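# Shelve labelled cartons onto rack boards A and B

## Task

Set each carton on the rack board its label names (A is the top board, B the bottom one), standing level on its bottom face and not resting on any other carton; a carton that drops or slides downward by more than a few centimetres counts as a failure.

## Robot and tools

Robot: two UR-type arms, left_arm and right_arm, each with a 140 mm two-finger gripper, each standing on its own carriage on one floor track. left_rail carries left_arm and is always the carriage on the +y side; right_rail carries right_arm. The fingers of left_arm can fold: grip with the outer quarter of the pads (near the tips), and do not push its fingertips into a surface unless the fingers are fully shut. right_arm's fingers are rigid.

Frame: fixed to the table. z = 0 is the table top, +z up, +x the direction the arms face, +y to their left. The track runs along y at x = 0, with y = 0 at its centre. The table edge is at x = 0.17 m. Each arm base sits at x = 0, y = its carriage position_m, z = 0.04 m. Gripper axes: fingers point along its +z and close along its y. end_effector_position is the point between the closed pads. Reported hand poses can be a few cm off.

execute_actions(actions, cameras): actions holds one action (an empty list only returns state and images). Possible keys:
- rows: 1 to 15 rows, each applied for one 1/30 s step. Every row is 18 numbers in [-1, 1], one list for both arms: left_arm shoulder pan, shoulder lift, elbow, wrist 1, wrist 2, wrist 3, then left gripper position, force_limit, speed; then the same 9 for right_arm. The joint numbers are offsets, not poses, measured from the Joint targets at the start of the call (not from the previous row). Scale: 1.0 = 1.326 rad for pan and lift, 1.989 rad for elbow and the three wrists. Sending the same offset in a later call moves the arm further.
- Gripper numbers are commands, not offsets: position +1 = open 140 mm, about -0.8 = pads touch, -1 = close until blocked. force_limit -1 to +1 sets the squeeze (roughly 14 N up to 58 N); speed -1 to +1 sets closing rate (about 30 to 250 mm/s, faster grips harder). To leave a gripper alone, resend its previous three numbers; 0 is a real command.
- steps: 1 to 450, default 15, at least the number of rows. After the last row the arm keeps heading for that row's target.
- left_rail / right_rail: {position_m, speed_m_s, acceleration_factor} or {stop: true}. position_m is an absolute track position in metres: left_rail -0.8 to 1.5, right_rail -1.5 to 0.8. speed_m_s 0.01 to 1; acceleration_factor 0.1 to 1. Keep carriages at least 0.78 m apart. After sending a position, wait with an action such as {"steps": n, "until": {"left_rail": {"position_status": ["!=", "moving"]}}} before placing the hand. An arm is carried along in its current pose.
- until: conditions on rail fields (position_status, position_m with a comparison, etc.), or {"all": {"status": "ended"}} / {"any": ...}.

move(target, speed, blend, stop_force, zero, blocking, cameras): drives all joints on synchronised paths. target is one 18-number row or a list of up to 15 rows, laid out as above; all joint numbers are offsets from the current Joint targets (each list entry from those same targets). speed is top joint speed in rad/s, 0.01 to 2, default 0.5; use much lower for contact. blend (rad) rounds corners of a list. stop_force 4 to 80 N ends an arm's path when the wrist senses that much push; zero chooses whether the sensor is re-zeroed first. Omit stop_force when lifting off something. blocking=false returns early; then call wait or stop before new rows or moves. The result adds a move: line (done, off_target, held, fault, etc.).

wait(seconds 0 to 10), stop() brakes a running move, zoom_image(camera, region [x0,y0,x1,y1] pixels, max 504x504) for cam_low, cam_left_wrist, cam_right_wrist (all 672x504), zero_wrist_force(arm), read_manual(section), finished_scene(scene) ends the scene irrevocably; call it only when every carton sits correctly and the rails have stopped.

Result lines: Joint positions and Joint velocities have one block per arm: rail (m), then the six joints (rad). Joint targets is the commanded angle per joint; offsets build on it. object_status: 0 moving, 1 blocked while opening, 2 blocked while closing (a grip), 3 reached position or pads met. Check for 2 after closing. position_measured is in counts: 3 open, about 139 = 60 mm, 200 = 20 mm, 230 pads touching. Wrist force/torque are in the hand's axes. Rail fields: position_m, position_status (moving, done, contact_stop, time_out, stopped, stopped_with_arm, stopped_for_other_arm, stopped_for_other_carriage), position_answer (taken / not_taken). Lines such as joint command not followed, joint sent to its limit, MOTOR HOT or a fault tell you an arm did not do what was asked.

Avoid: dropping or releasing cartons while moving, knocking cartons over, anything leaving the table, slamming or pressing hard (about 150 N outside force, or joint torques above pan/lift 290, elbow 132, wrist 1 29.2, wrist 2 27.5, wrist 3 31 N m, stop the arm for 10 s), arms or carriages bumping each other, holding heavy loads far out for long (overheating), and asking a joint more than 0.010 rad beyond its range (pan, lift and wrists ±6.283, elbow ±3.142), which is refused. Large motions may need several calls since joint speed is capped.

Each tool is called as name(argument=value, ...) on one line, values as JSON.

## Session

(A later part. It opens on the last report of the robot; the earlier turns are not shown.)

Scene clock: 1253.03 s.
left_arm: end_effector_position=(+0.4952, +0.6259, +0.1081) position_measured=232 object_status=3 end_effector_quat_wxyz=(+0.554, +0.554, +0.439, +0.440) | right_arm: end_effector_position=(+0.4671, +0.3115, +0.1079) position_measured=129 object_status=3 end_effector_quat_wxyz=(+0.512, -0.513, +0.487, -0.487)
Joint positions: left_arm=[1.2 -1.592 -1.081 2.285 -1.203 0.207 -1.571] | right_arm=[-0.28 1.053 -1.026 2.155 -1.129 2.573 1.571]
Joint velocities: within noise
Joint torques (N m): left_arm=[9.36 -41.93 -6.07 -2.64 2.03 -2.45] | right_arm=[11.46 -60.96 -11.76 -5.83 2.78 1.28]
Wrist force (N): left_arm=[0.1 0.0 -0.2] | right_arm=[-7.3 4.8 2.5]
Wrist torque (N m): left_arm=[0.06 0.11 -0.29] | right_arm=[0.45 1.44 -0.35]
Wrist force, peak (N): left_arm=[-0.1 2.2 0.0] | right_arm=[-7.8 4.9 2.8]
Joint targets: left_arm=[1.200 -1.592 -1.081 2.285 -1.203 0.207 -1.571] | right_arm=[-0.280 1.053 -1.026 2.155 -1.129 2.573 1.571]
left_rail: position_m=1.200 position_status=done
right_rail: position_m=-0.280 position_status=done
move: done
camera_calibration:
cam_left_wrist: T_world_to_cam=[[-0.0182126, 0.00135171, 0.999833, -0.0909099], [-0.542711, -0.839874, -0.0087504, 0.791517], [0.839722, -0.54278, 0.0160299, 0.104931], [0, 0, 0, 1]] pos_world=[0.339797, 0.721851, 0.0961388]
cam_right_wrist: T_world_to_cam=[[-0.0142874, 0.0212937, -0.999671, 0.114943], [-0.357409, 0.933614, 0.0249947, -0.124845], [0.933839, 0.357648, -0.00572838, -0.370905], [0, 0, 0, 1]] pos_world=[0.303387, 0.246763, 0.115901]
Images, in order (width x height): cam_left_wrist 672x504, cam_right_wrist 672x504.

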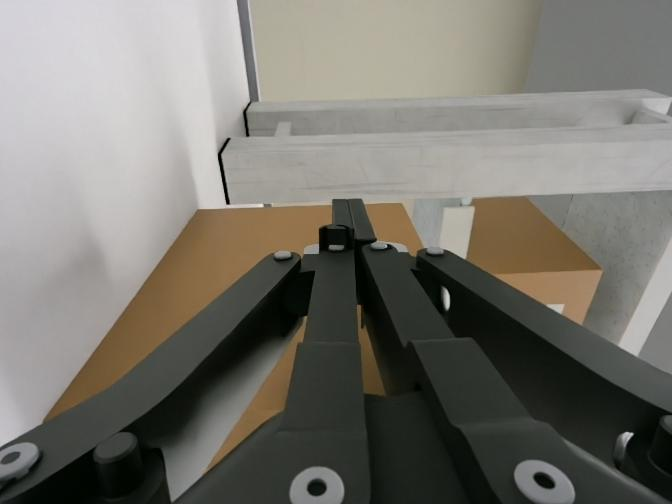

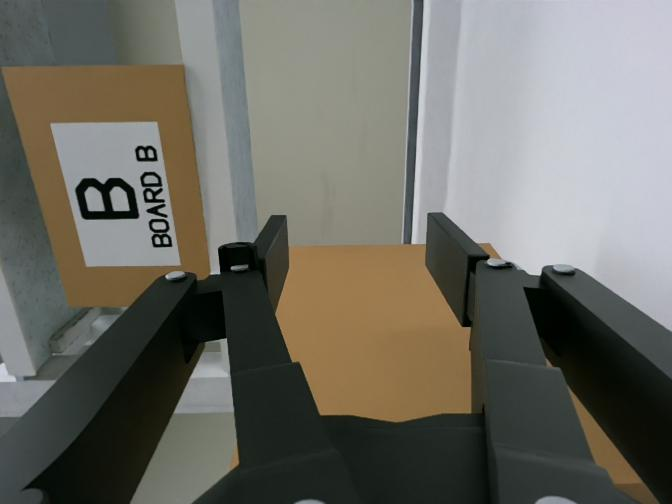

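move(target=[-0.00422,0.02398,-0.03791,0.02145,-0.00241,0,-1,-0.5,-0.5,0.02134,0.0276,-0.04153,0.02313,0.01423,0,0,0,-0.5], speed=0.03, stop_force=6, cameras=[])

move(target=[-0.00422,0.02398,-0.03791,0.02145,-0.00241,0,-1,-0.5,-0.5,0.02134,0.0276,-0.04153,0.02313,0.01423,0,0,0,-0.5], speed=0.03, stop_force=34, cameras=["cam_left_wrist"])

Scene clock: 1267.90 s.
left_arm: end_effector_position=(+0.4940, +0.6132, +0.1080) position_measured=232 object_status=3 end_effector_quat_wxyz=(+0.554, +0.554, +0.439, +0.440) | right_arm: end_effector_position=(+0.4708, +0.3524, +0.1077) position_measured=129 object_status=3 end_effector_quat_wxyz=(+0.512, -0.513, +0.487, -0.487)
Joint positions: left_arm=[1.2 -1.594 -1.071 2.262 -1.19 0.206 -1.571] | right_arm=[-0.28 1.081 -0.989 2.072 -1.083 2.601 1.571]
Joint velocities: within noise
Joint torques (N m): left_arm=[9.35 -86.7 -10.73 -0.96 0.98 -2.4] | right_arm=[11.72 -65.41 -28.75 1.55 3.07 1.35]
Wrist force (N): left_arm=[1.2 -0.7 0.2] | right_arm=[-6.1 5.7 1.8]
Wrist torque (N m): left_arm=[0.10 0.13 -0.28] | right_arm=[0.49 1.51 -0.32]
Wrist force, peak (N): left_arm=[7.7 5.5 -2.9] | right_arm=[-7.7 4.6 3.1]
Joint targets: left_arm=[1.200 -1.594 -1.071 2.262 -1.190 0.206 -1.571] | right_arm=[-0.280 1.081 -0.989 2.072 -1.083 2.601 1.571]
left_rail: position_m=1.200 position_status=done
right_rail: position_m=-0.280 position_status=done
move: contact (left_arm); left_arm: the elbow is farthest, 0.052 rad from its target
No camera images: "cameras" was empty.

Scene clock: 1269.37 s.
left_arm: end_effector_position=(+0.4937, +0.6088, +0.1080) position_measured=232 object_status=3 end_effector_quat_wxyz=(+0.554, +0.554, +0.440, +0.440) | right_arm: end_effector_position=(+0.4710, +0.3576, +0.1076) position_measured=129 object_status=3 end_effector_quat_wxyz=(+0.512, -0.513, +0.487, -0.487)
Joint positions: left_arm=[1.2 -1.595 -1.068 2.254 -1.185 0.205 -1.571] | right_arm=[-0.28 1.085 -0.984 2.062 -1.076 2.605 1.571]
Joint velocities: within noise
Joint torques (N m): left_arm=[-4.63 -78.29 -23.72 -5.93 17.36 -2.13] | right_arm=[-7.57 -80.73 -25.77 -6.1 -17.78 1.28]
Wrist force (N): left_arm=[29.9 16.7 -5.7] | right_arm=[24.5 -9.6 -8.7]
Wrist torque (N m): left_arm=[-0.37 1.22 -0.53] | right_arm=[1.03 2.12 0.03]
Wrist force, peak (N): left_arm=[38.7 20.3 -16.5] | right_arm=[32.7 -9.7 -14.0]
Joint targets: left_arm=[1.200 -1.594 -1.068 2.254 -1.185 0.205 -1.571] | right_arm=[-0.280 1.085 -0.984 2.061 -1.076 2.605 1.571]
left_rail: position_m=1.200 position_status=done
right_rail: position_m=-0.280 position_status=done
move: contact (left_arm, right_arm); left_arm: the elbow is farthest, 0.067 rad from its target; right_arm: the elbow is farthest, 0.072 rad from its target
camera_calibration:
cam_left_wrist: T_world_to_cam=[[-0.0182069, 0.00157141, 0.999833, -0.0909382], [-0.542657, -0.839911, -0.00856165, 0.776385], [0.839757, -0.542722, 0.0161449, 0.0968606], [0, 0, 0, 1]] pos_world=[0.338315, 0.704805, 0.0960063]
Images, in order (width x height): cam_left_wrist 672x504.

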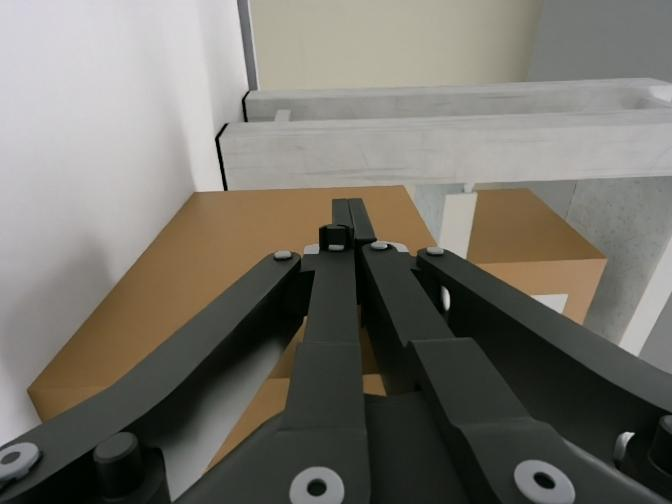

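move(target=[[-0.0006,-0.06682,-0.00376,0.0478,0,0,-1,-0.5,-0.5,0,-0.05629,-0.00283,0.03985,0,0,0,0,-0.5],[-0.0006,-0.12786,-0.01007,0.09481,0,0,-1,-0.5,-0.5,0,-0.10733,-0.00842,0.07947,0,0,0,0,-0.5]], speed=0.1, blend=0.02, cameras=["cam_left_wrist", "cam_right_wrist"])

Scene clock: 1306.03 s.
left_arm: end_effector_position=(+0.4932, +0.6071, +0.2000) position_measured=232 object_status=3 end_effector_quat_wxyz=(+0.554, +0.554, +0.440, +0.439) | right_arm: end_effector_position=(+0.4714, +0.3582, +0.1999) position_measured=129 object_status=3 end_effector_quat_wxyz=(+0.512, -0.512, +0.487, -0.487)
Joint positions: left_arm=[1.2 -1.595 -1.237 2.234 -0.997 0.205 -1.571] | right_arm=[-0.28 1.085 -1.126 2.045 -0.919 2.605 1.571]
Joint velocities: within noise
Joint torques (N m): left_arm=[-40.24 -87.1 -69.53 -2.01 13.68 0.05] | right_arm=[24.37 -91.24 -58.66 -3.01 -10.37 1.2]
Wrist force (N): left_arm=[42.8 -9.1 -4.6] | right_arm=[36.6 14.2 -3.0]
Wrist torque (N m): left_arm=[0.35 1.74 -0.21] | right_arm=[0.31 2.36 -0.12]
Wrist force, peak (N): left_arm=[49.8 -9.0 -5.6] | right_arm=[43.5 14.5 -3.7]
Joint targets: left_arm=[1.200 -1.595 -1.237 2.234 -0.997 0.205 -1.571] | right_arm=[-0.280 1.085 -1.126 2.045 -0.918 2.605 1.571]
left_rail: position_m=1.200 position_status=done
right_rail: position_m=-0.280 position_status=done
move: done
camera_calibration:
cam_left_wrist: T_world_to_cam=[[-0.0181809, 0.00259105, 0.999831, -0.183616], [-0.543337, -0.839479, -0.00770455, 0.775344], [0.839318, -0.543386, 0.0166703, 0.0953697], [0, 0, 0, 1]] pos_world=[0.33789, 0.703183, 0.187968]
cam_right_wrist: T_world_to_cam=[[-0.0138871, 0.0219978, -0.999662, 0.205458], [-0.357094, 0.93372, 0.0255074, -0.169447], [0.933965, 0.357327, -0.00511138, -0.39111], [0, 0, 0, 1]] pos_world=[0.307628, 0.29345, 0.207711]
Images, in order (width x height): cam_left_wrist 672x504, cam_right_wrist 672x504.

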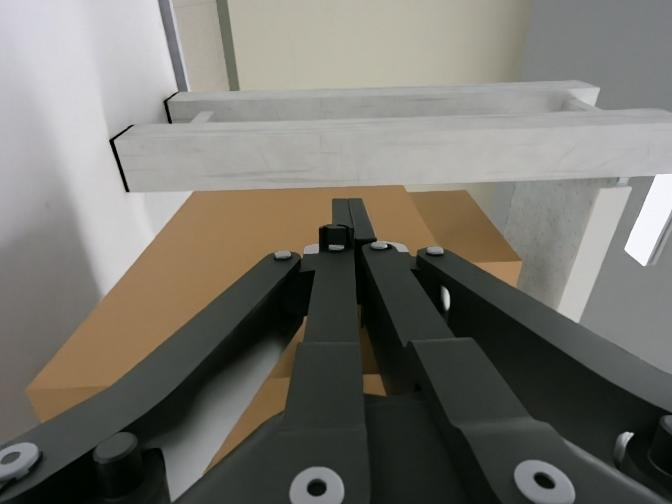

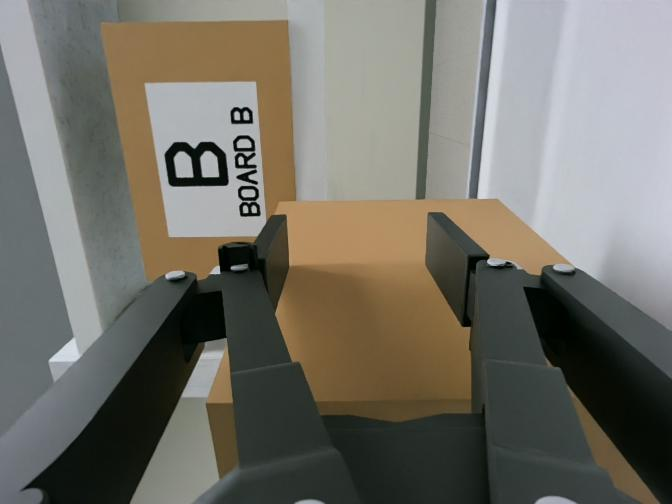

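move(target=[[0,-0.0627,-0.01123,0.05303,0,0,-1,-0.5,-0.5,0,-0.05273,-0.00997,0.04513,0,0,0,0,-0.5],[0,-0.11918,-0.02662,0.10607,0,0,-1,-0.5,-0.5,0,-0.10069,-0.02378,0.0909,0,0,0,0,-0.5],[0,-0.16878,-0.04602,0.15854,0,0,-1,-0.5,-0.5,0,-0.14348,-0.04132,0.13698,0,0,0,0,-0.5],[0,-0.21135,-0.06908,0.20998,0,0,-1,-0.5,-0.5,0,-0.18069,-0.06242,0.18289,0,0,0,0,-0.5],[0,-0.24662,-0.09559,0.26,0,0,-1,-0.5,-0.5,0,-0.21238,-0.08699,0.22857,0,0,0,0,-0.5],[0,-0.2751,-0.12533,0.30873,0,0,-1,-0.5,-0.5,0,-0.23829,-0.11487,0.27373,0,0,0,0,-0.5],[0,-0.30049,-0.16506,0.36539,0,0,-1,-0.5,-0.5,0,-0.2621,-0.15266,0.32739,0,0,0,0,-0.5],[0,-0.31694,-0.20907,0.42035,0,0,-1,-0.5,-0.5,0,-0.27799,-0.19516,0.38048,0,0,0,0,-0.5]], speed=0.15, blend=0.02, cameras=["cam_left_wrist", "cam_right_wrist"])

Scene clock: 1325.80 s.
left_arm: end_effector_position=(+0.4932, +0.6072, +0.6200) position_measured=232 object_status=3 end_effector_quat_wxyz=(+0.554, +0.554, +0.440, +0.439) | right_arm: end_effector_position=(+0.4714, +0.3583, +0.6197) position_measured=129 object_status=3 end_effector_quat_wxyz=(+0.513, -0.512, +0.487, -0.487)
Joint positions: left_arm=[1.2 -1.595 -1.658 1.818 -0.161 0.205 -1.571] | right_arm=[-0.28 1.085 -1.495 1.657 -0.162 2.605 1.571]
Joint velocities: within noise
Joint torques (N m): left_arm=[-26.46 -46.54 -79.28 -1.61 19.01 1.51] | right_arm=[26.49 -55.57 -65.44 -3.25 -23.81 1.67]
Wrist force (N): left_arm=[49.5 -9.6 -5.6] | right_arm=[43.0 14.0 -3.8]
Wrist torque (N m): left_arm=[0.21 1.95 -0.22] | right_arm=[0.31 2.55 -0.09]
Wrist force, peak (N): left_arm=[61.0 -9.3 -7.1] | right_arm=[54.3 14.1 -4.8]
Joint targets: left_arm=[1.200 -1.595 -1.658 1.818 -0.161 0.205 -1.571] | right_arm=[-0.280 1.085 -1.495 1.657 -0.162 2.605 1.571]
left_rail: position_m=1.200 position_status=done
right_rail: position_m=-0.280 position_status=done
move: done
camera_calibration:
cam_left_wrist: T_world_to_cam=[[-0.0181817, 0.00259134, 0.999831, -0.603542], [-0.543298, -0.839505, -0.00770394, 0.778649], [0.839343, -0.543346, 0.0166715, 0.08836], [0, 0, 0, 1]] pos_world=[0.337901, 0.703254, 0.607966]
cam_right_wrist: T_world_to_cam=[[-0.0138927, 0.0219902, -0.999662, 0.625184], [-0.357196, 0.933681, 0.0255029, -0.180212], [0.933926, 0.35743, -0.00511655, -0.389046], [0, 0, 0, 1]] pos_world=[0.307655, 0.29357, 0.627578]
Images, in order (width x height): cam_left_wrist 672x504, cam_right_wrist 672x504.

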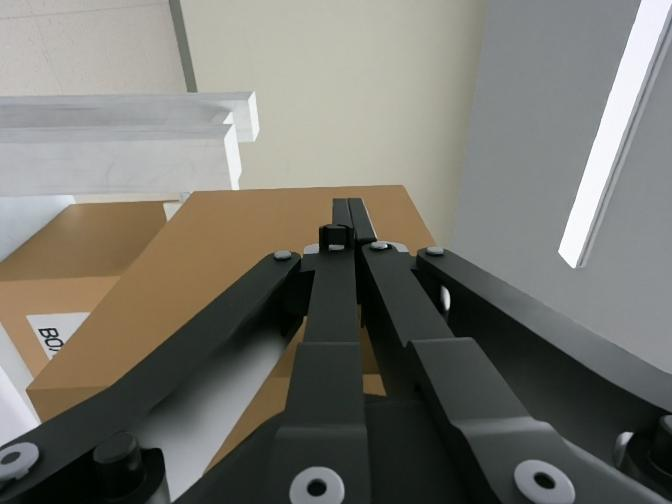

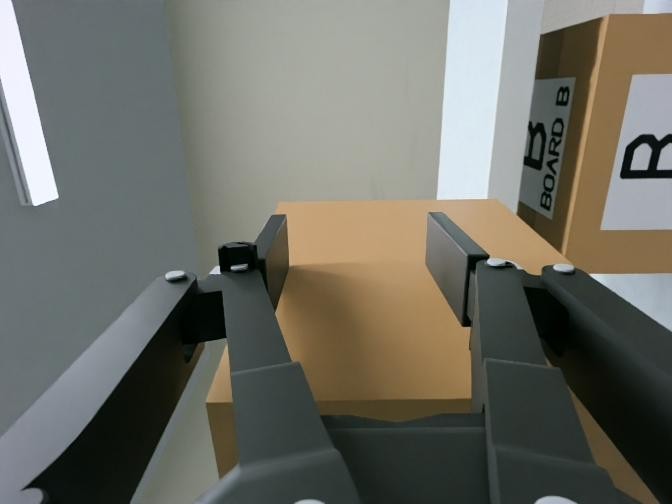

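move(target=[[0.01152,0.04931,-0.03104,-0.00184,-0.001,0,-1,-0.5,-0.5,-0.03881,-0.04413,0.0302,-0.0008,-0.03456,0,0,0,-0.5],[0.03064,0.09557,-0.06193,-0.00178,0.00389,0,-1,-0.5,-0.5,-0.08502,-0.07756,0.05271,-0.001,-0.07322,0,0,0,-0.5],[0.05736,0.13876,-0.09267,0.00017,0.01468,0,-1,-0.5,-0.5,-0.13864,-0.10029,0.06752,-0.0007,-0.11599,0,0,0,-0.5],[0.09168,0.17891,-0.12328,0.00401,0.03136,0,-1,-0.5,-0.5,-0.19967,-0.1123,0.07464,0.0002,-0.16288,0,0,0,-0.5],[0.13192,0.21752,-0.15373,0.00871,0.05302,0,-1,-0.5,-0.5,-0.26285,-0.10946,0.07338,-0.0004,-0.21017,0,0,0,-0.5],[0.17741,0.25813,-0.18752,0.01543,0.07911,0,-1,-0.5,-0.5,-0.32133,-0.09107,0.06137,-0.0007,-0.25339,0,0,0,-0.5],[0.22817,0.30072,-0.22466,0.02417,0.10965,0,-1,-0.5,-0.5,-0.3751,-0.05713,0.03862,-0.0005,-0.29254,0,0,0,-0.5],[0.28419,0.34531,-0.26514,0.03494,0.14462,0,-1,-0.5,-0.5,-0.42417,-0.00764,0.00511,0,-0.32763,0,0,0,-0.5]], speed=0.13, blend=0.02)

Scene clock: 1423.23 s.
left_arm: end_effector_position=(+0.7736, +0.4696, +0.6202) position_measured=232 object_status=3 end_effector_quat_wxyz=(+0.534, +0.534, +0.464, +0.464) | right_arm: end_effector_position=(+0.7739, +0.2198, +0.6203) position_measured=129 object_status=3 end_effector_quat_wxyz=(+0.534, -0.534, +0.464, -0.464)
Joint positions: left_arm=[1.2 -1.219 -1.2 1.291 -0.091 0.492 -1.571] | right_arm=[-0.28 0.523 -1.505 1.667 -0.162 1.954 1.571]
Joint velocities: within noise
Joint torques (N m): left_arm=[-23.14 -54.74 -75.61 -2.92 25.44 1.43] | right_arm=[23.84 -44.12 -64.48 -3.53 -24.46 1.45]
Wrist force (N): left_arm=[45.9 -7.5 -5.2] | right_arm=[39.4 14.0 -3.7]
Wrist torque (N m): left_arm=[0.25 1.86 -0.23] | right_arm=[0.20 2.41 -0.40]
Wrist force, peak (N): left_arm=[63.1 -7.7 -6.4] | right_arm=[56.8 15.3 -5.5]
Joint targets: left_arm=[1.200 -1.219 -1.200 1.290 -0.091 0.493 -1.571] | right_arm=[-0.280 0.522 -1.505 1.667 -0.162 1.954 1.571]
left_rail: position_m=1.200 position_status=done
right_rail: position_m=-0.280 position_status=done
move: done
camera_calibration:
cam_left_wrist: T_world_to_cam=[[-0.0185296, 0.000928928, 0.999828, -0.597211], [-0.466491, -0.884491, -0.00782361, 0.777241], [0.884332, -0.466556, 0.0168226, -0.292635], [0, 0, 0, 1]] pos_world=[0.610297, 0.551487, 0.608112]
cam_right_wrist: T_world_to_cam=[[-0.015724, 0.0206007, -0.999664, 0.634713], [-0.438925, 0.898164, 0.025413, 0.128263], [0.898386, 0.439177, -0.00508061, -0.612571], [0, 0, 0, 1]] pos_world=[0.616604, 0.140751, 0.628128]

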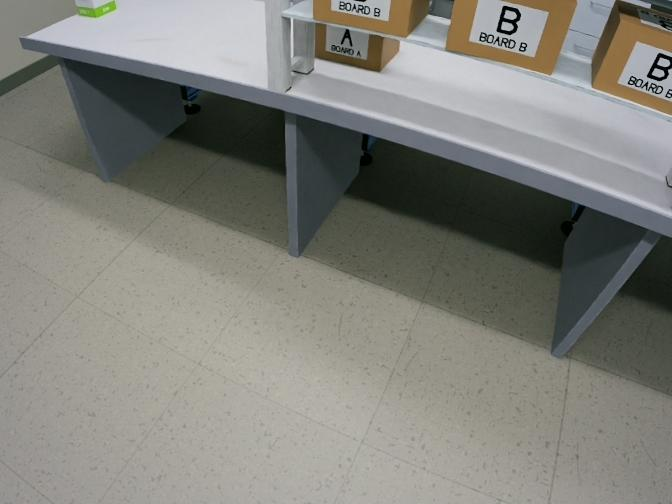

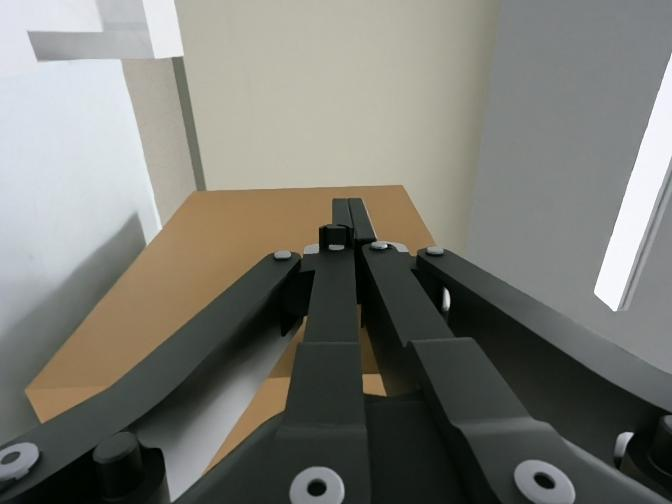

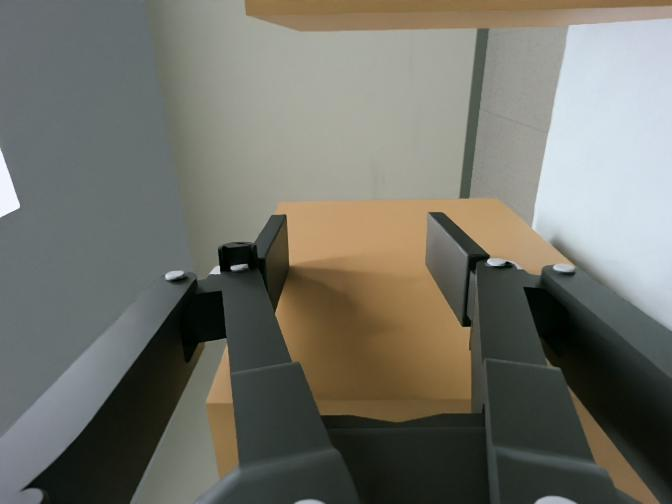

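move(target=[0,0.00618,0.02991,-0.03353,0,0,-1,-0.5,-0.5,0,0.00958,0.02901,-0.0354,0,0,0,0,-0.5], speed=0.035, stop_force=10, cameras=[])

move(target=[0,0.0005,0.0022,-0.0025,0,0,-1,-0.5,-0.5,0,0.0007,0.0022,-0.0027,0,0,0,0,-0.5], speed=0.03, cameras=["cam_left_wrist", "cam_right_wrist"])

Scene clock: 1435.27 s.
left_arm: end_effector_position=(+0.7738, +0.4696, +0.5898) position_measured=232 object_status=3 end_effector_quat_wxyz=(+0.534, +0.534, +0.464, +0.464) | right_arm: end_effector_position=(+0.7743, +0.2198, +0.5900) position_measured=129 object_status=3 end_effector_quat_wxyz=(+0.534, -0.533, +0.464, -0.464)
Joint positions: left_arm=[1.2 -1.219 -1.194 1.335 -0.142 0.493 -1.571] | right_arm=[-0.28 0.522 -1.496 1.711 -0.215 1.954 1.571]
Joint velocities: within noise
Joint torques (N m): left_arm=[-28.17 -90.47 -69.43 -2.53 22.82 1.53] | right_arm=[25.11 -60.89 -56.74 -2.13 -22.39 1.35]
Wrist force (N): left_arm=[47.1 -1.6 -7.6] | right_arm=[41.0 7.1 -5.0]
Wrist torque (N m): left_arm=[0.09 1.85 -0.33] | right_arm=[1.07 2.32 -0.67]
Wrist force, peak (N): left_arm=[49.0 12.2 -8.4] | right_arm=[41.8 14.4 -3.6]
Joint targets: left_arm=[1.200 -1.219 -1.194 1.335 -0.142 0.493 -1.571] | right_arm=[-0.280 0.522 -1.496 1.711 -0.215 1.954 1.571]
left_rail: position_m=1.200 position_status=done
right_rail: position_m=-0.280 position_status=done
move: contact (left_arm, right_arm); left_arm: the wrist 1 is farthest, 0.016 rad from its target; right_arm: the wrist 1 is farthest, 0.017 rad from its target
No camera images: "cameras" was empty.

Scene clock: 1435.97 s.
left_arm: end_effector_position=(+0.7737, +0.4697, +0.5871) position_measured=232 object_status=3 end_effector_quat_wxyz=(+0.534, +0.534, +0.464, +0.464) | right_arm: end_effector_position=(+0.7742, +0.2198, +0.5874) position_measured=129 object_status=3 end_effector_quat_wxyz=(+0.534, -0.533, +0.464, -0.464)
Joint positions: left_arm=[1.2 -1.219 -1.193 1.34 -0.147 0.493 -1.571] | right_arm=[-0.28 0.522 -1.495 1.715 -0.221 1.954 1.571]
Joint velocities: within noise
Joint torques (N m): left_arm=[-30.49 -12.54 -23 -3.91 23.04 1.26] | right_arm=[25.42 -2.57 -23.17 -2.45 -22.17 1.6]
Wrist force (N): left_arm=[49.0 30.7 -7.1] | right_arm=[44.4 -20.8 -18.8]
Wrist torque (N m): left_arm=[-0.74 1.86 -0.75] | right_arm=[1.00 2.26 -0.53]
Wrist force, peak (N): left_arm=[49.3 31.0 -6.2] | right_arm=[44.3 -21.8 -18.8]
Joint targets: left_arm=[1.200 -1.219 -1.193 1.340 -0.147 0.493 -1.571] | right_arm=[-0.280 0.522 -1.495 1.715 -0.221 1.954 1.571]
left_rail: position_m=1.200 position_status=done
right_rail: position_m=-0.280 position_status=done
move: done
camera_calibration:
cam_left_wrist: T_world_to_cam=[[-0.0183814, 0.000523102, 0.999831, -0.564017], [-0.466394, -0.88454, -0.00811163, 0.777274], [0.884386, -0.466464, 0.016503, -0.292101], [0, 0, 0, 1]] pos_world=[0.610479, 0.551571, 0.575047]
cam_right_wrist: T_world_to_cam=[[-0.0151686, 0.0209208, -0.999666, 0.601315], [-0.438864, 0.898193, 0.0254563, 0.129165], [0.898426, 0.439103, -0.00444298, -0.613363], [0, 0, 0, 1]] pos_world=[0.616868, 0.140735, 0.595101]
Images, in order (width x height): cam_left_wrist 672x504, cam_right_wrist 672x504.

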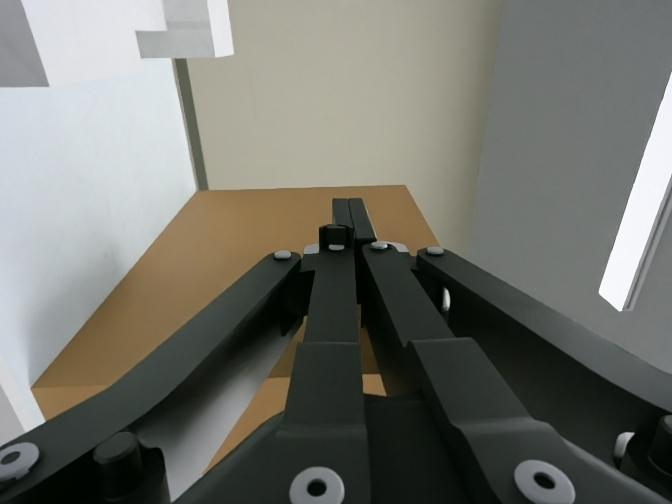

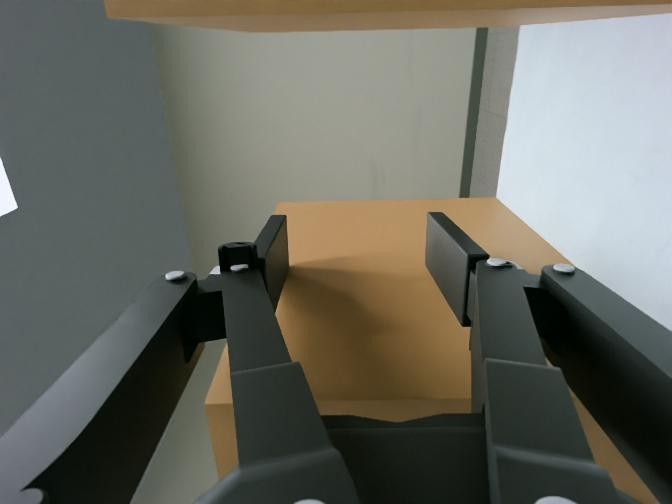

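move(target=[[0.00551,-0.01652,0.01373,-0.00266,0.00312,0,-1,-0.5,-0.5,-0.01637,-0.01388,0.0091,0.00065,-0.01151,0,0,0,-0.5],[-0.12516,-0.09757,0.08552,-0.02047,-0.08404,0,-1,-0.5,-0.5,0.08262,-0.12579,0.08229,0.00208,0.05448,0,0,0,-0.5],[-0.27825,-0.15474,0.13232,-0.02916,-0.1861,0,-1,-0.5,-0.5,0.23376,-0.2154,0.13225,0.01187,0.15524,0,0,0,-0.5]], speed=[0.05,0.3,0.4], blend=[0,0.03,0], cameras=["cam_left_wrist"])

move(target=[0.986,-0.572,0.1096,-0.5173,-0.851,0.649,-1,-0.5,-0.5,0,0,0,0,0,0,0,0,-0.5], speed=0.9, cameras=[])

execute_actions(actions=[{"left_rail":{"position_m":-0.2},"right_rail":{"position_m":-1.24},"steps":200,"until":{"all":{"status":"ended"}}}], cameras=["cam_left_wrist"])

Scene clock: 1490.47 s.
left_arm: end_effector_position=(+0.5005, +0.4851, +0.5882) position_measured=232 object_status=3 end_effector_quat_wxyz=(+0.533, +0.534, +0.464, +0.464) | right_arm: end_effector_position=(+0.5001, +0.2051, +0.5878) position_measured=129 object_status=3 end_effector_quat_wxyz=(+0.534, -0.534, +0.464, -0.464)
Joint positions: left_arm=[1.2 -1.587 -1.398 1.603 -0.205 0.123 -1.571] | right_arm=[-0.28 0.832 -1.78 1.978 -0.197 2.262 1.571]
Joint velocities: within noise
Joint torques (N m): left_arm=[-17.37 -84.02 -36.81 -2.75 -2.56 1.94] | right_arm=[9.22 -41.62 -35.2 1.03 3.32 1.66]
Wrist force (N): left_arm=[-0.1 0.0 0.0] | right_arm=[0.5 6.7 -0.6]
Wrist torque (N m): left_arm=[0.06 0.13 -0.30] | right_arm=[0.88 -0.23 -0.33]
Wrist force, peak (N): left_arm=[50.4 32.8 -9.5] | right_arm=[45.2 -22.6 -21.1]
Joint targets: left_arm=[1.200 -1.587 -1.398 1.603 -0.205 0.123 -1.571] | right_arm=[-0.280 0.832 -1.780 1.978 -0.197 2.262 1.571]
left_rail: position_m=1.200 position_status=done
right_rail: position_m=-0.280 position_status=done
move: done
camera_calibration:
cam_left_wrist: T_world_to_cam=[[-0.0182979, 0.000229972, 0.999833, -0.570097], [-0.465323, -0.885102, -0.0083123, 0.663334], [0.884952, -0.465397, 0.0163025, -0.0439556], [0, 0, 0, 1]] pos_world=[0.337132, 0.566792, 0.576232]
Images, in order (width x height): cam_left_wrist 672x504.

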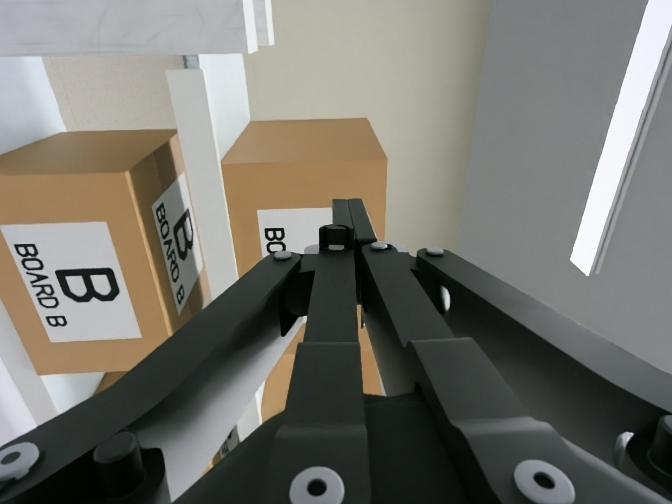

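Scene clock: 1493.07 s.
left_arm: end_effector_position=(+0.3560, +1.2791, +0.5787) position_measured=232 object_status=3 end_effector_quat_wxyz=(-0.001, +0.000, +1.000, +0.001) | right_arm: end_effector_position=(+0.4999, +0.2051, +0.5878) position_measured=129 object_status=3 end_effector_quat_wxyz=(+0.534, -0.534, +0.464, -0.464)
Joint positions: left_arm=[1.2 -0.28 -2.156 1.821 -1.233 -1.57 -0.28] | right_arm=[-0.28 0.832 -1.78 1.978 -0.197 2.262 1.571]
Joint velocities: within noise
Joint torques (N m): left_arm=[14.15 -18.13 -39.57 -8.16 -2.91 2.96] | right_arm=[11.03 -41.49 -39.64 0.62 3.19 1.45]
Wrist force (N): left_arm=[0.0 -0.1 -0.3] | right_arm=[0.3 6.8 -0.7]
Wrist torque (N m): left_arm=[-0.03 0.00 0.00] | right_arm=[0.88 -0.20 -0.33]
Wrist force, peak (N): left_arm=[-4.3 -1.6 -3.3] | right_arm=[0.0 6.9 -1.1]
Joint targets: left_arm=[1.200 -0.280 -2.156 1.821 -1.233 -1.570 -0.280] | right_arm=[-0.280 0.832 -1.780 1.978 -0.197 2.262 1.571]
left_rail: position_m=1.200 position_status=done
right_rail: position_m=-0.280 position_status=done
move: done
No camera images: "cameras" was empty.

Scene clock: 1496.23 s.
left_arm: end_effector_position=(+0.3560, -0.1208, +0.5788) position_measured=232 object_status=3 end_effector_quat_wxyz=(-0.001, +0.000, +1.000, +0.001) end_effector_velocity=(+0.001, -0.002, +0.000) end_effector_angular_velocity=(+0.000, -0.001, +0.000) | right_arm: end_effector_position=(+0.4999, -0.7549, +0.5878) position_measured=129 object_status=3 end_effector_quat_wxyz=(+0.534, -0.534, +0.464, -0.464)
Joint positions: left_arm=[-0.2 -0.28 -2.156 1.821 -1.233 -1.57 -0.28] | right_arm=[-1.24 0.832 -1.78 1.978 -0.197 2.262 1.571]
Joint velocities: left_arm=[-0.001 -0.001 0 0.001 -0.002 0 -0.001] | right_arm=[within noise]
Joint torques (N m): left_arm=[11.19 -16.17 -44.42 -7.33 0.91 2.9] | right_arm=[5.17 -17.78 -44.67 -0.28 1.59 1.52]
Wrist force (N): left_arm=[0.3 -0.1 -0.5] | right_arm=[0.4 6.6 -1.0]
Wrist torque (N m): left_arm=[-0.04 -0.06 -0.01] | right_arm=[0.87 -0.21 -0.33]
Wrist force, peak (N): left_arm=[0.2 1.8 -0.2] | right_arm=[1.7 7.1 -0.7]
Joint targets: left_arm=[-0.200 -0.280 -2.156 1.821 -1.233 -1.570 -0.280] | right_arm=[-1.240 0.832 -1.780 1.978 -0.197 2.262 1.571]
Tool commands: left_gripper/position=-1.0 left_gripper/force_limit=-0.5 left_gripper/speed=-0.5 right_gripper/position=+0.0 right_gripper/force_limit=+0.0 right_gripper/speed=-0.5
left_rail: position_m=-0.200 position_status=done
right_rail: position_m=-1.240 position_status=done
camera_calibration:
cam_left_wrist: T_world_to_cam=[[0.0023231, 0.999806, 0.0195348, 0.117617], [0.941538, -0.00876814, 0.336792, -0.535004], [0.336898, 0.0176104, -0.941377, 0.609807], [0, 0, 0, 1]] pos_world=[0.298011, -0.133024, 0.751945]
Images, in order (width x height): cam_left_wrist 672x504.

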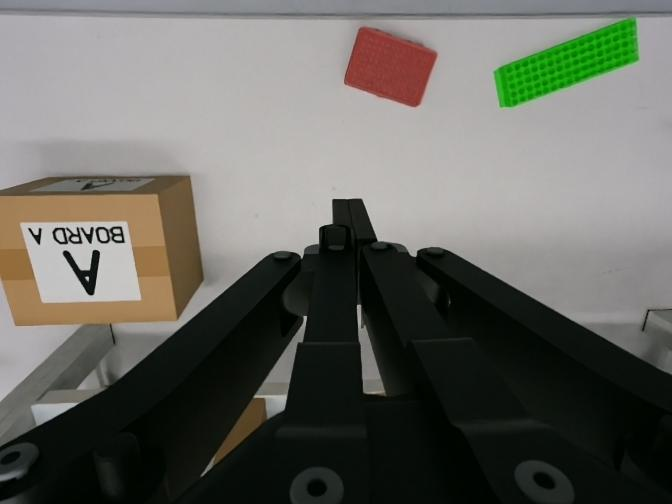

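zoom_image(camera="cam_left_wrist", region=[0, 160, 220, 340])

Scaled by 2.291.

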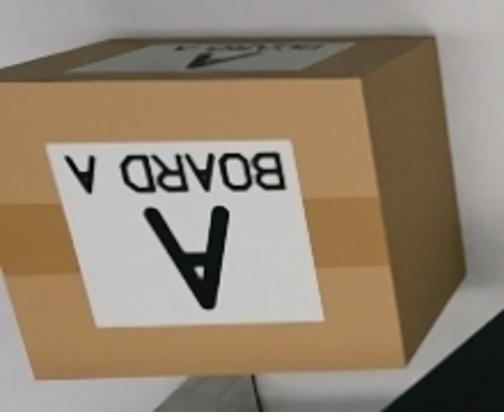

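execute_actions(actions=[{"left_rail":{"position_m":0.2},"steps":150,"until":{"left_rail":{"position_status":["!=","moving"]}}}], cameras=[])

move(target=[[-1,0.3891,0.10018,0.42876,0.83168,-0.64897,-1,-0.5,-0.5,0.08048,0.1321,0.00459,-0.09315,0.04651,0,0,0,-0.5],[-1,0.6079,0.21699,0.16608,0.83168,-0.64897,-1,-0.5,-0.5,0.08048,0.34492,0.11887,-0.34932,0.04651,0,0,0,-0.5],[-1,0.80169,0.23781,0.01606,0.83168,-0.64897,-1,-0.5,-0.5,0.08048,0.5308,0.13903,-0.4934,0.04651,0,0,0,-0.5]], speed=[0.8,0.4,0.25], blend=[0.02,0.02,0], cameras=["cam_left_wrist", "cam_right_wrist"])

Scene clock: 1538.50 s.
left_arm: end_effector_position=(+0.3560, +0.2790, +0.5788) position_measured=232 object_status=3 end_effector_quat_wxyz=(-0.001, +0.000, +1.000, +0.001) end_effector_velocity=(-0.001, +0.001, +0.001) end_effector_angular_velocity=(+0.000, -0.001, -0.001) | right_arm: end_effector_position=(+0.4999, -0.7549, +0.5878) position_measured=129 object_status=3 end_effector_quat_wxyz=(+0.534, -0.534, +0.464, -0.464)
Joint positions: left_arm=[0.2 -0.28 -2.156 1.821 -1.233 -1.57 -0.28] | right_arm=[-1.24 0.832 -1.78 1.978 -0.197 2.262 1.571]
Joint velocities: left_arm=[0.001 -0.001 -0.003 -0.001 0.002 0 0] | right_arm=[within noise]
Joint torques (N m): left_arm=[5.49 -10.58 -51.44 -5.83 1.65 2.26] | right_arm=[-5.8 -19.75 -49.31 -1.2 -1.8 1.61]
Wrist force (N): left_arm=[0.1 0.3 -0.1] | right_arm=[0.5 6.6 -0.8]
Wrist torque (N m): left_arm=[0.05 -0.03 0.00] | right_arm=[0.85 -0.24 -0.33]
Wrist force, peak (N): left_arm=[0.0 -2.1 -0.4] | right_arm=[0.5 7.0 -0.7]
Joint targets: left_arm=[0.200 -0.280 -2.156 1.821 -1.233 -1.570 -0.280] | right_arm=[-1.240 0.832 -1.780 1.978 -0.197 2.262 1.571]
Tool commands: left_gripper/position=-1.0 left_gripper/force_limit=-0.5 left_gripper/speed=-0.5 right_gripper/position=+0.0 right_gripper/force_limit=+0.0 right_gripper/speed=-0.5
left_rail: position_m=0.200 position_status=done
right_rail: position_m=-1.240 position_status=done
No camera images: "cameras" was empty.

Scene clock: 1543.73 s.
left_arm: end_effector_position=(+0.4950, -0.3350, +0.1125) position_measured=232 object_status=3 end_effector_quat_wxyz=(+0.529, +0.529, +0.470, +0.469) | right_arm: end_effector_position=(+0.4969, -0.6734, +0.1124) position_measured=129 object_status=3 end_effector_quat_wxyz=(+0.537, -0.537, +0.460, -0.460)
Joint positions: left_arm=[0.2 -1.606 -1.094 2.294 -1.201 0.084 -1.571] | right_arm=[-1.24 0.939 -1.077 2.254 -1.178 2.355 1.571]
Joint velocities: within noise
Joint torques (N m): left_arm=[-13.26 -40.02 -7 -2.82 1.56 -2.95] | right_arm=[10.74 -56.21 -10.19 -6.2 3.25 1.51]
Wrist force (N): left_arm=[0.2 0.0 -0.1] | right_arm=[-0.5 6.9 -0.5]
Wrist torque (N m): left_arm=[0.05 0.09 -0.28] | right_arm=[0.92 -0.08 -0.31]
Wrist force, peak (N): left_arm=[-2.6 -0.2 -2.6] | right_arm=[0.0 8.0 -0.9]
Joint targets: left_arm=[0.200 -1.606 -1.094 2.294 -1.201 0.084 -1.571] | right_arm=[-1.240 0.939 -1.076 2.254 -1.178 2.355 1.571]
left_rail: position_m=0.200 position_status=done
right_rail: position_m=-1.240 position_status=done
move: done
camera_calibration:
cam_left_wrist: T_world_to_cam=[[-0.0182574, 0.00123393, 0.999833, -0.0940387], [-0.447675, -0.894169, -0.00707121, -0.0809584], [0.89401, -0.447729, 0.0168776, -0.411653], [0, 0, 0, 1]] pos_world=[0.330062, -0.256584, 0.100398]
cam_right_wrist: T_world_to_cam=[[-0.0158665, 0.020691, -0.99966, 0.141193], [-0.452633, 0.891328, 0.0256329, 0.824062], [0.891556, 0.452886, -0.00477686, 0.0385513], [0, 0, 0, 1]] pos_world=[0.340867, -0.754891, 0.120206]
Images, in order (width x height): cam_left_wrist 672x504, cam_right_wrist 672x504.

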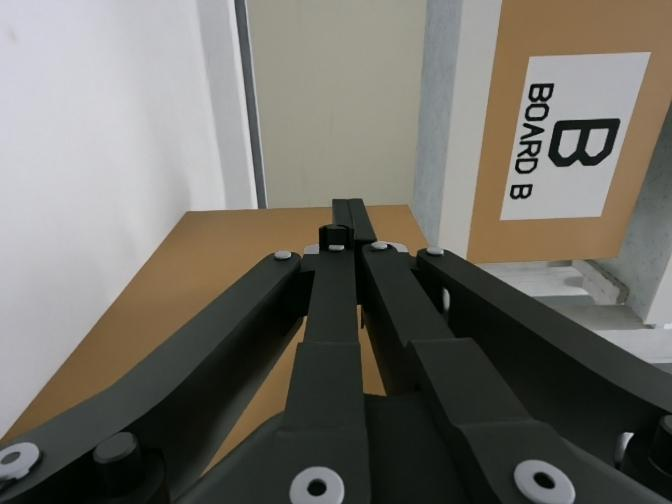

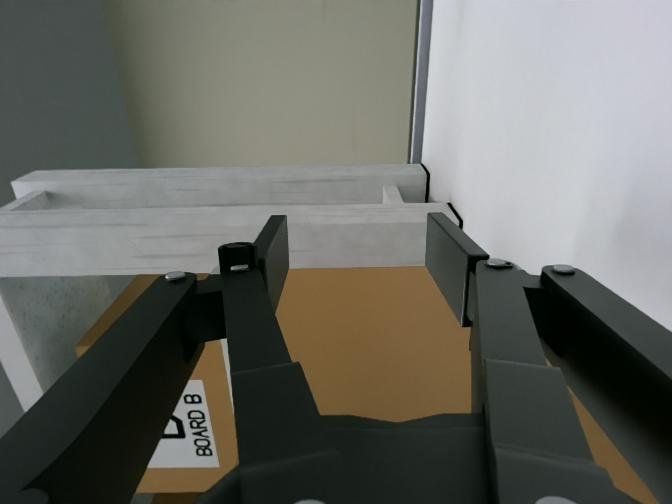

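move(target=[0.00241,0.02655,-0.04002,0.02283,0.00452,0,-1,-0.5,-0.5,0.04457,0.03431,-0.05244,0.02956,0.02961,0,0,0,-0.5], speed=0.03, stop_force=6, cameras=[])

execute_actions(actions=[], cameras=["cam_left_wrist", "cam_right_wrist"])

Scene clock: 1562.03 s.
left_arm: end_effector_position=(+0.4950, -0.3446, +0.1123) position_measured=232 object_status=3 end_effector_quat_wxyz=(+0.529, +0.529, +0.469, +0.469) | right_arm: end_effector_position=(+0.4960, -0.6187, +0.1123) position_measured=129 object_status=3 end_effector_quat_wxyz=(+0.537, -0.537, +0.460, -0.460)
Joint positions: left_arm=[0.2 -1.605 -1.086 2.276 -1.192 0.086 -1.571] | right_arm=[-1.24 0.998 -1.031 2.15 -1.12 2.414 1.571]
Joint velocities: within noise
Joint torques (N m): left_arm=[-13.79 -84.6 -11.1 -1.3 -1.37 -2.5] | right_arm=[12.55 -61.3 -27.79 0.99 2.89 1.41]
Wrist force (N): left_arm=[1.1 0.0 -0.8] | right_arm=[0.9 6.1 -1.8]
Wrist torque (N m): left_arm=[0.05 0.19 -0.29] | right_arm=[0.84 -0.08 -0.34]
Wrist force, peak (N): left_arm=[8.3 1.4 -3.6] | right_arm=[-0.1 7.4 -1.2]
Joint targets: left_arm=[0.200 -1.605 -1.086 2.276 -1.192 0.086 -1.571] | right_arm=[-1.240 0.998 -1.031 2.150 -1.120 2.414 1.571]
left_rail: position_m=0.200 position_status=done
right_rail: position_m=-1.240 position_status=done
move: contact (left_arm); left_arm: the elbow is farthest, 0.062 rad from its target
No camera images: "cameras" was empty.

Scene clock: 1562.03 s.
left_arm: end_effector_position=(+0.4950, -0.3446, +0.1123) position_measured=232 object_status=3 end_effector_quat_wxyz=(+0.529, +0.529, +0.469, +0.469) | right_arm: end_effector_position=(+0.4960, -0.6187, +0.1123) position_measured=129 object_status=3 end_effector_quat_wxyz=(+0.537, -0.537, +0.460, -0.460)
Joint positions: left_arm=[0.2 -1.605 -1.086 2.276 -1.192 0.086 -1.571] | right_arm=[-1.24 0.998 -1.031 2.15 -1.12 2.414 1.571]
Joint velocities: within noise
Joint torques (N m): left_arm=[-13.79 -84.6 -11.1 -1.3 -1.37 -2.5] | right_arm=[12.55 -61.3 -27.79 0.99 2.89 1.41]
Wrist force (N): left_arm=[1.1 0.0 -0.8] | right_arm=[0.9 6.1 -1.8]
Wrist torque (N m): left_arm=[0.05 0.19 -0.29] | right_arm=[0.84 -0.08 -0.34]
Wrist force, peak (N): left_arm=[1.1 0.0 -0.8] | right_arm=[0.9 6.1 -1.8]
Joint targets: left_arm=[0.200 -1.605 -1.086 2.276 -1.192 0.086 -1.571] | right_arm=[-1.240 0.998 -1.031 2.150 -1.120 2.414 1.571]
Tool commands: left_gripper/position=-1.0 left_gripper/force_limit=-0.5 left_gripper/speed=-0.5 right_gripper/position=+0.0 right_gripper/force_limit=+0.0 right_gripper/speed=-0.5
left_rail: position_m=0.200 position_status=done
right_rail: position_m=-1.240 position_status=done
camera_calibration:
cam_left_wrist: T_world_to_cam=[[-0.018268, 0.000982544, 0.999833, -0.0938572], [-0.448783, -0.893611, -0.00732157, -0.0887636], [0.893454, -0.448842, 0.0167654, -0.416008], [0, 0, 0, 1]] pos_world=[0.330134, -0.265949, 0.100166]
cam_right_wrist: T_world_to_cam=[[-0.0159012, 0.0206958, -0.999659, 0.139962], [-0.452816, 0.891235, 0.0256539, 0.774875], [0.891462, 0.45307, -0.00480032, 0.0147335], [0, 0, 0, 1]] pos_world=[0.339967, -0.700168, 0.120107]
Images, in order (width x height): cam_left_wrist 672x504, cam_right_wrist 672x504.

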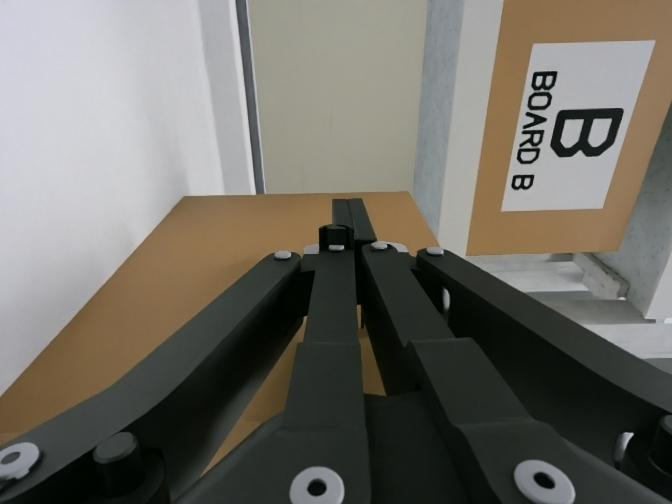

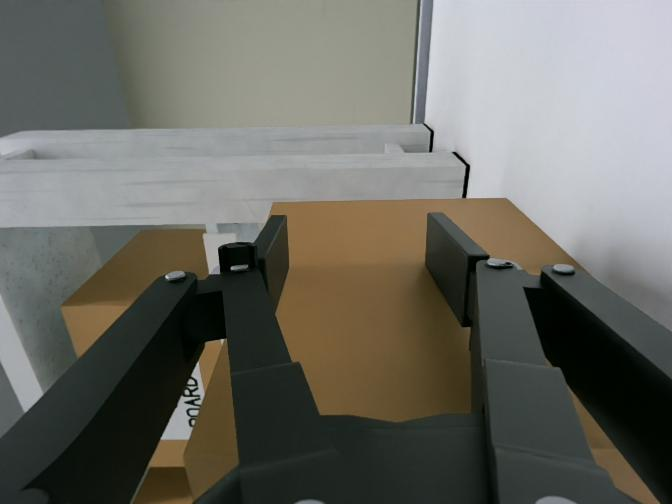

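move(target=[0.001,0.0106,-0.016,0.0091,0.0018,0,-1,-0.5,-0.5,0.01605,0.01235,-0.01888,0.01064,0.01066,0,0,0,-0.5], speed=0.03, stop_force=34, cameras=["cam_left_wrist"])

Scene clock: 1569.47 s.
left_arm: end_effector_position=(+0.4950, -0.3495, +0.1122) position_measured=232 object_status=3 end_effector_quat_wxyz=(+0.529, +0.529, +0.469, +0.469) | right_arm: end_effector_position=(+0.4954, -0.6119, +0.1123) position_measured=129 object_status=3 end_effector_quat_wxyz=(+0.537, -0.537, +0.460, -0.460)
Joint positions: left_arm=[0.2 -1.605 -1.082 2.267 -1.186 0.087 -1.571] | right_arm=[-1.24 1.006 -1.025 2.137 -1.112 2.422 1.571]
Joint velocities: within noise
Joint torques (N m): left_arm=[-25.06 -79.93 -29.04 -5.87 5.46 -2.3] | right_arm=[-1.52 -76.34 -25.59 -6.33 -17.3 1.34]
Wrist force (N): left_arm=[32.7 15.4 -14.6] | right_arm=[32.7 -6.1 -10.4]
Wrist torque (N m): left_arm=[-0.40 1.12 -0.52] | right_arm=[1.13 0.39 -0.13]
Wrist force, peak (N): left_arm=[37.7 20.1 -19.4] | right_arm=[39.8 -7.2 -14.0]
Joint targets: left_arm=[0.200 -1.605 -1.082 2.267 -1.186 0.087 -1.571] | right_arm=[-1.240 1.006 -1.025 2.137 -1.112 2.422 1.571]
left_rail: position_m=0.200 position_status=done
right_rail: position_m=-1.240 position_status=done
move: contact (left_arm, right_arm); left_arm: the elbow is farthest, 0.023 rad from its target; right_arm: the elbow is farthest, 0.024 rad from its target
camera_calibration:
cam_left_wrist: T_world_to_cam=[[-0.0182747, 0.000779672, 0.999833, -0.0938605], [-0.449038, -0.893481, -0.00751067, -0.0929649], [0.893326, -0.4491, 0.0166782, -0.418241], [0, 0, 0, 1]] pos_world=[0.330166, -0.270821, 0.100122]
Images, in order (width x height): cam_left_wrist 672x504.

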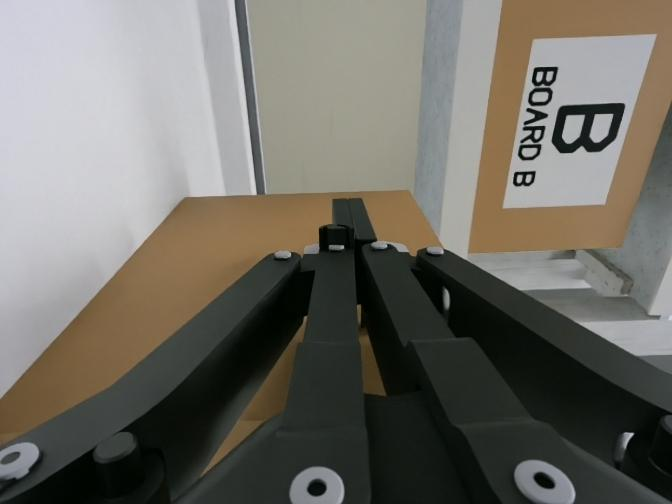

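move(target=[[0,-0.06248,-0.00227,0.04443,0.002,0,-1,-0.5,-0.5,0.0003,-0.05425,-0.00327,0.03944,0,0,0,0,-0.5],[0,-0.12456,-0.00868,0.09222,0.002,0,-1,-0.5,-0.5,0.0003,-0.10878,-0.0091,0.08161,0,0,0,0,-0.5],[0,-0.18827,-0.02003,0.14604,0.002,0,-1,-0.5,-0.5,0.0003,-0.16502,-0.01948,0.12949,0,0,0,0,-0.5],[0,-0.24557,-0.03562,0.19983,0.002,0,-1,-0.5,-0.5,0.0003,-0.21604,-0.03381,0.17784,0,0,0,0,-0.5],[0,-0.29583,-0.05522,0.25294,0.002,0,-1,-0.5,-0.5,0.0003,-0.26127,-0.05198,0.22616,0,0,0,0,-0.5],[0,-0.33887,-0.07849,0.3049,0.002,0,-1,-0.5,-0.5,0.0003,-0.30054,-0.07375,0.27411,0,0,0,0,-0.5],[0,-0.37441,-0.10519,0.3553,0.002,0,-1,-0.5,-0.5,0.0003,-0.33367,-0.09895,0.32139,0,0,0,0,-0.5],[0,-0.40313,-0.13513,0.40438,0.002,0,-1,-0.5,-0.5,0.0003,-0.36078,-0.12745,0.36797,0,0,0,0,-0.5],[0,-0.42853,-0.17507,0.46126,0.002,0,-1,-0.5,-0.5,0.0003,-0.3852,-0.16587,0.42267,0,0,0,0,-0.5],[0,-0.44594,-0.22312,0.52091,0.002,0,-1,-0.5,-0.5,0.0003,-0.40247,-0.2126,0.48092,0,0,0,0,-0.5]], speed=0.13, blend=0.02, cameras=["cam_left_wrist", "cam_right_wrist"])

Scene clock: 1612.93 s.
left_arm: end_effector_position=(+0.4948, -0.3506, +0.6246) position_measured=232 object_status=3 end_effector_quat_wxyz=(+0.530, +0.530, +0.468, +0.468) | right_arm: end_effector_position=(+0.4956, -0.6110, +0.6250) position_measured=129 object_status=3 end_effector_quat_wxyz=(+0.537, -0.537, +0.460, -0.460)
Joint positions: left_arm=[0.2 -1.605 -1.673 1.824 -0.15 0.091 -1.571] | right_arm=[-1.24 1.006 -1.559 1.714 -0.156 2.422 1.571]
Joint velocities: within noise
Joint torques (N m): left_arm=[-25.73 -44.58 -76.37 -1.41 17.51 -0.49] | right_arm=[14.58 -51.65 -64.75 -4.07 -13.15 1.49]
Wrist force (N): left_arm=[47.1 -11.6 -4.5] | right_arm=[47.8 16.0 -7.1]
Wrist torque (N m): left_arm=[0.29 1.87 -0.20] | right_arm=[0.82 0.86 -0.25]
Wrist force, peak (N): left_arm=[61.3 -11.6 -6.0] | right_arm=[62.1 15.1 -9.6]
Joint targets: left_arm=[0.200 -1.605 -1.673 1.823 -0.150 0.091 -1.571] | right_arm=[-1.240 1.006 -1.559 1.714 -0.156 2.422 1.571]
left_rail: position_m=0.200 position_status=done
right_rail: position_m=-1.240 position_status=done
move: done
camera_calibration:
cam_left_wrist: T_world_to_cam=[[-0.0183087, -0.000135884, 0.999832, -0.606495], [-0.452551, -0.891699, -0.00840821, -0.0872265], [0.89155, -0.45263, 0.0162644, -0.42723], [0, 0, 0, 1]] pos_world=[0.330318, -0.271239, 0.612609]
cam_right_wrist: T_world_to_cam=[[-0.0160069, 0.020537, -0.999661, 0.652272], [-0.45284, 0.891225, 0.0255603, 0.754764], [0.891448, 0.453096, -0.00496575, 0.0141985], [0, 0, 0, 1]] pos_world=[0.339571, -0.692493, 0.632829]
Images, in order (width x height): cam_left_wrist 672x504, cam_right_wrist 672x504.

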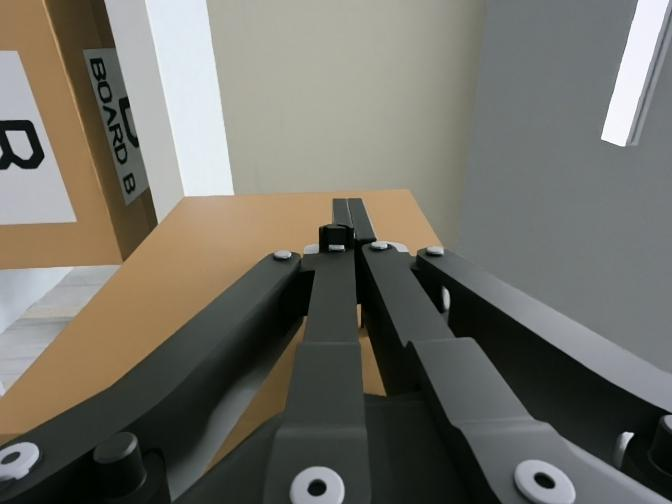

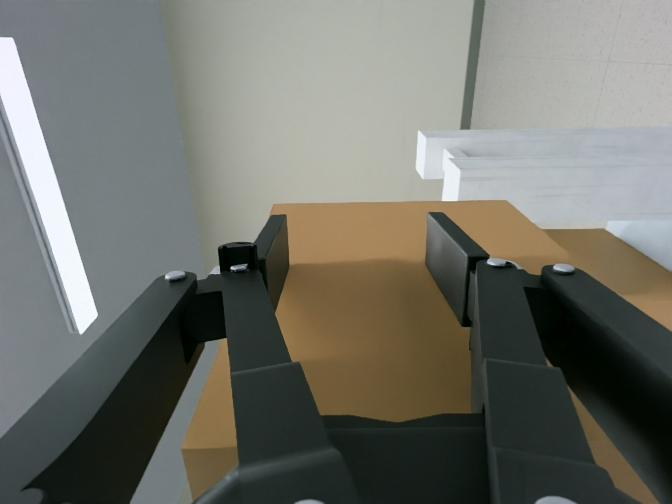

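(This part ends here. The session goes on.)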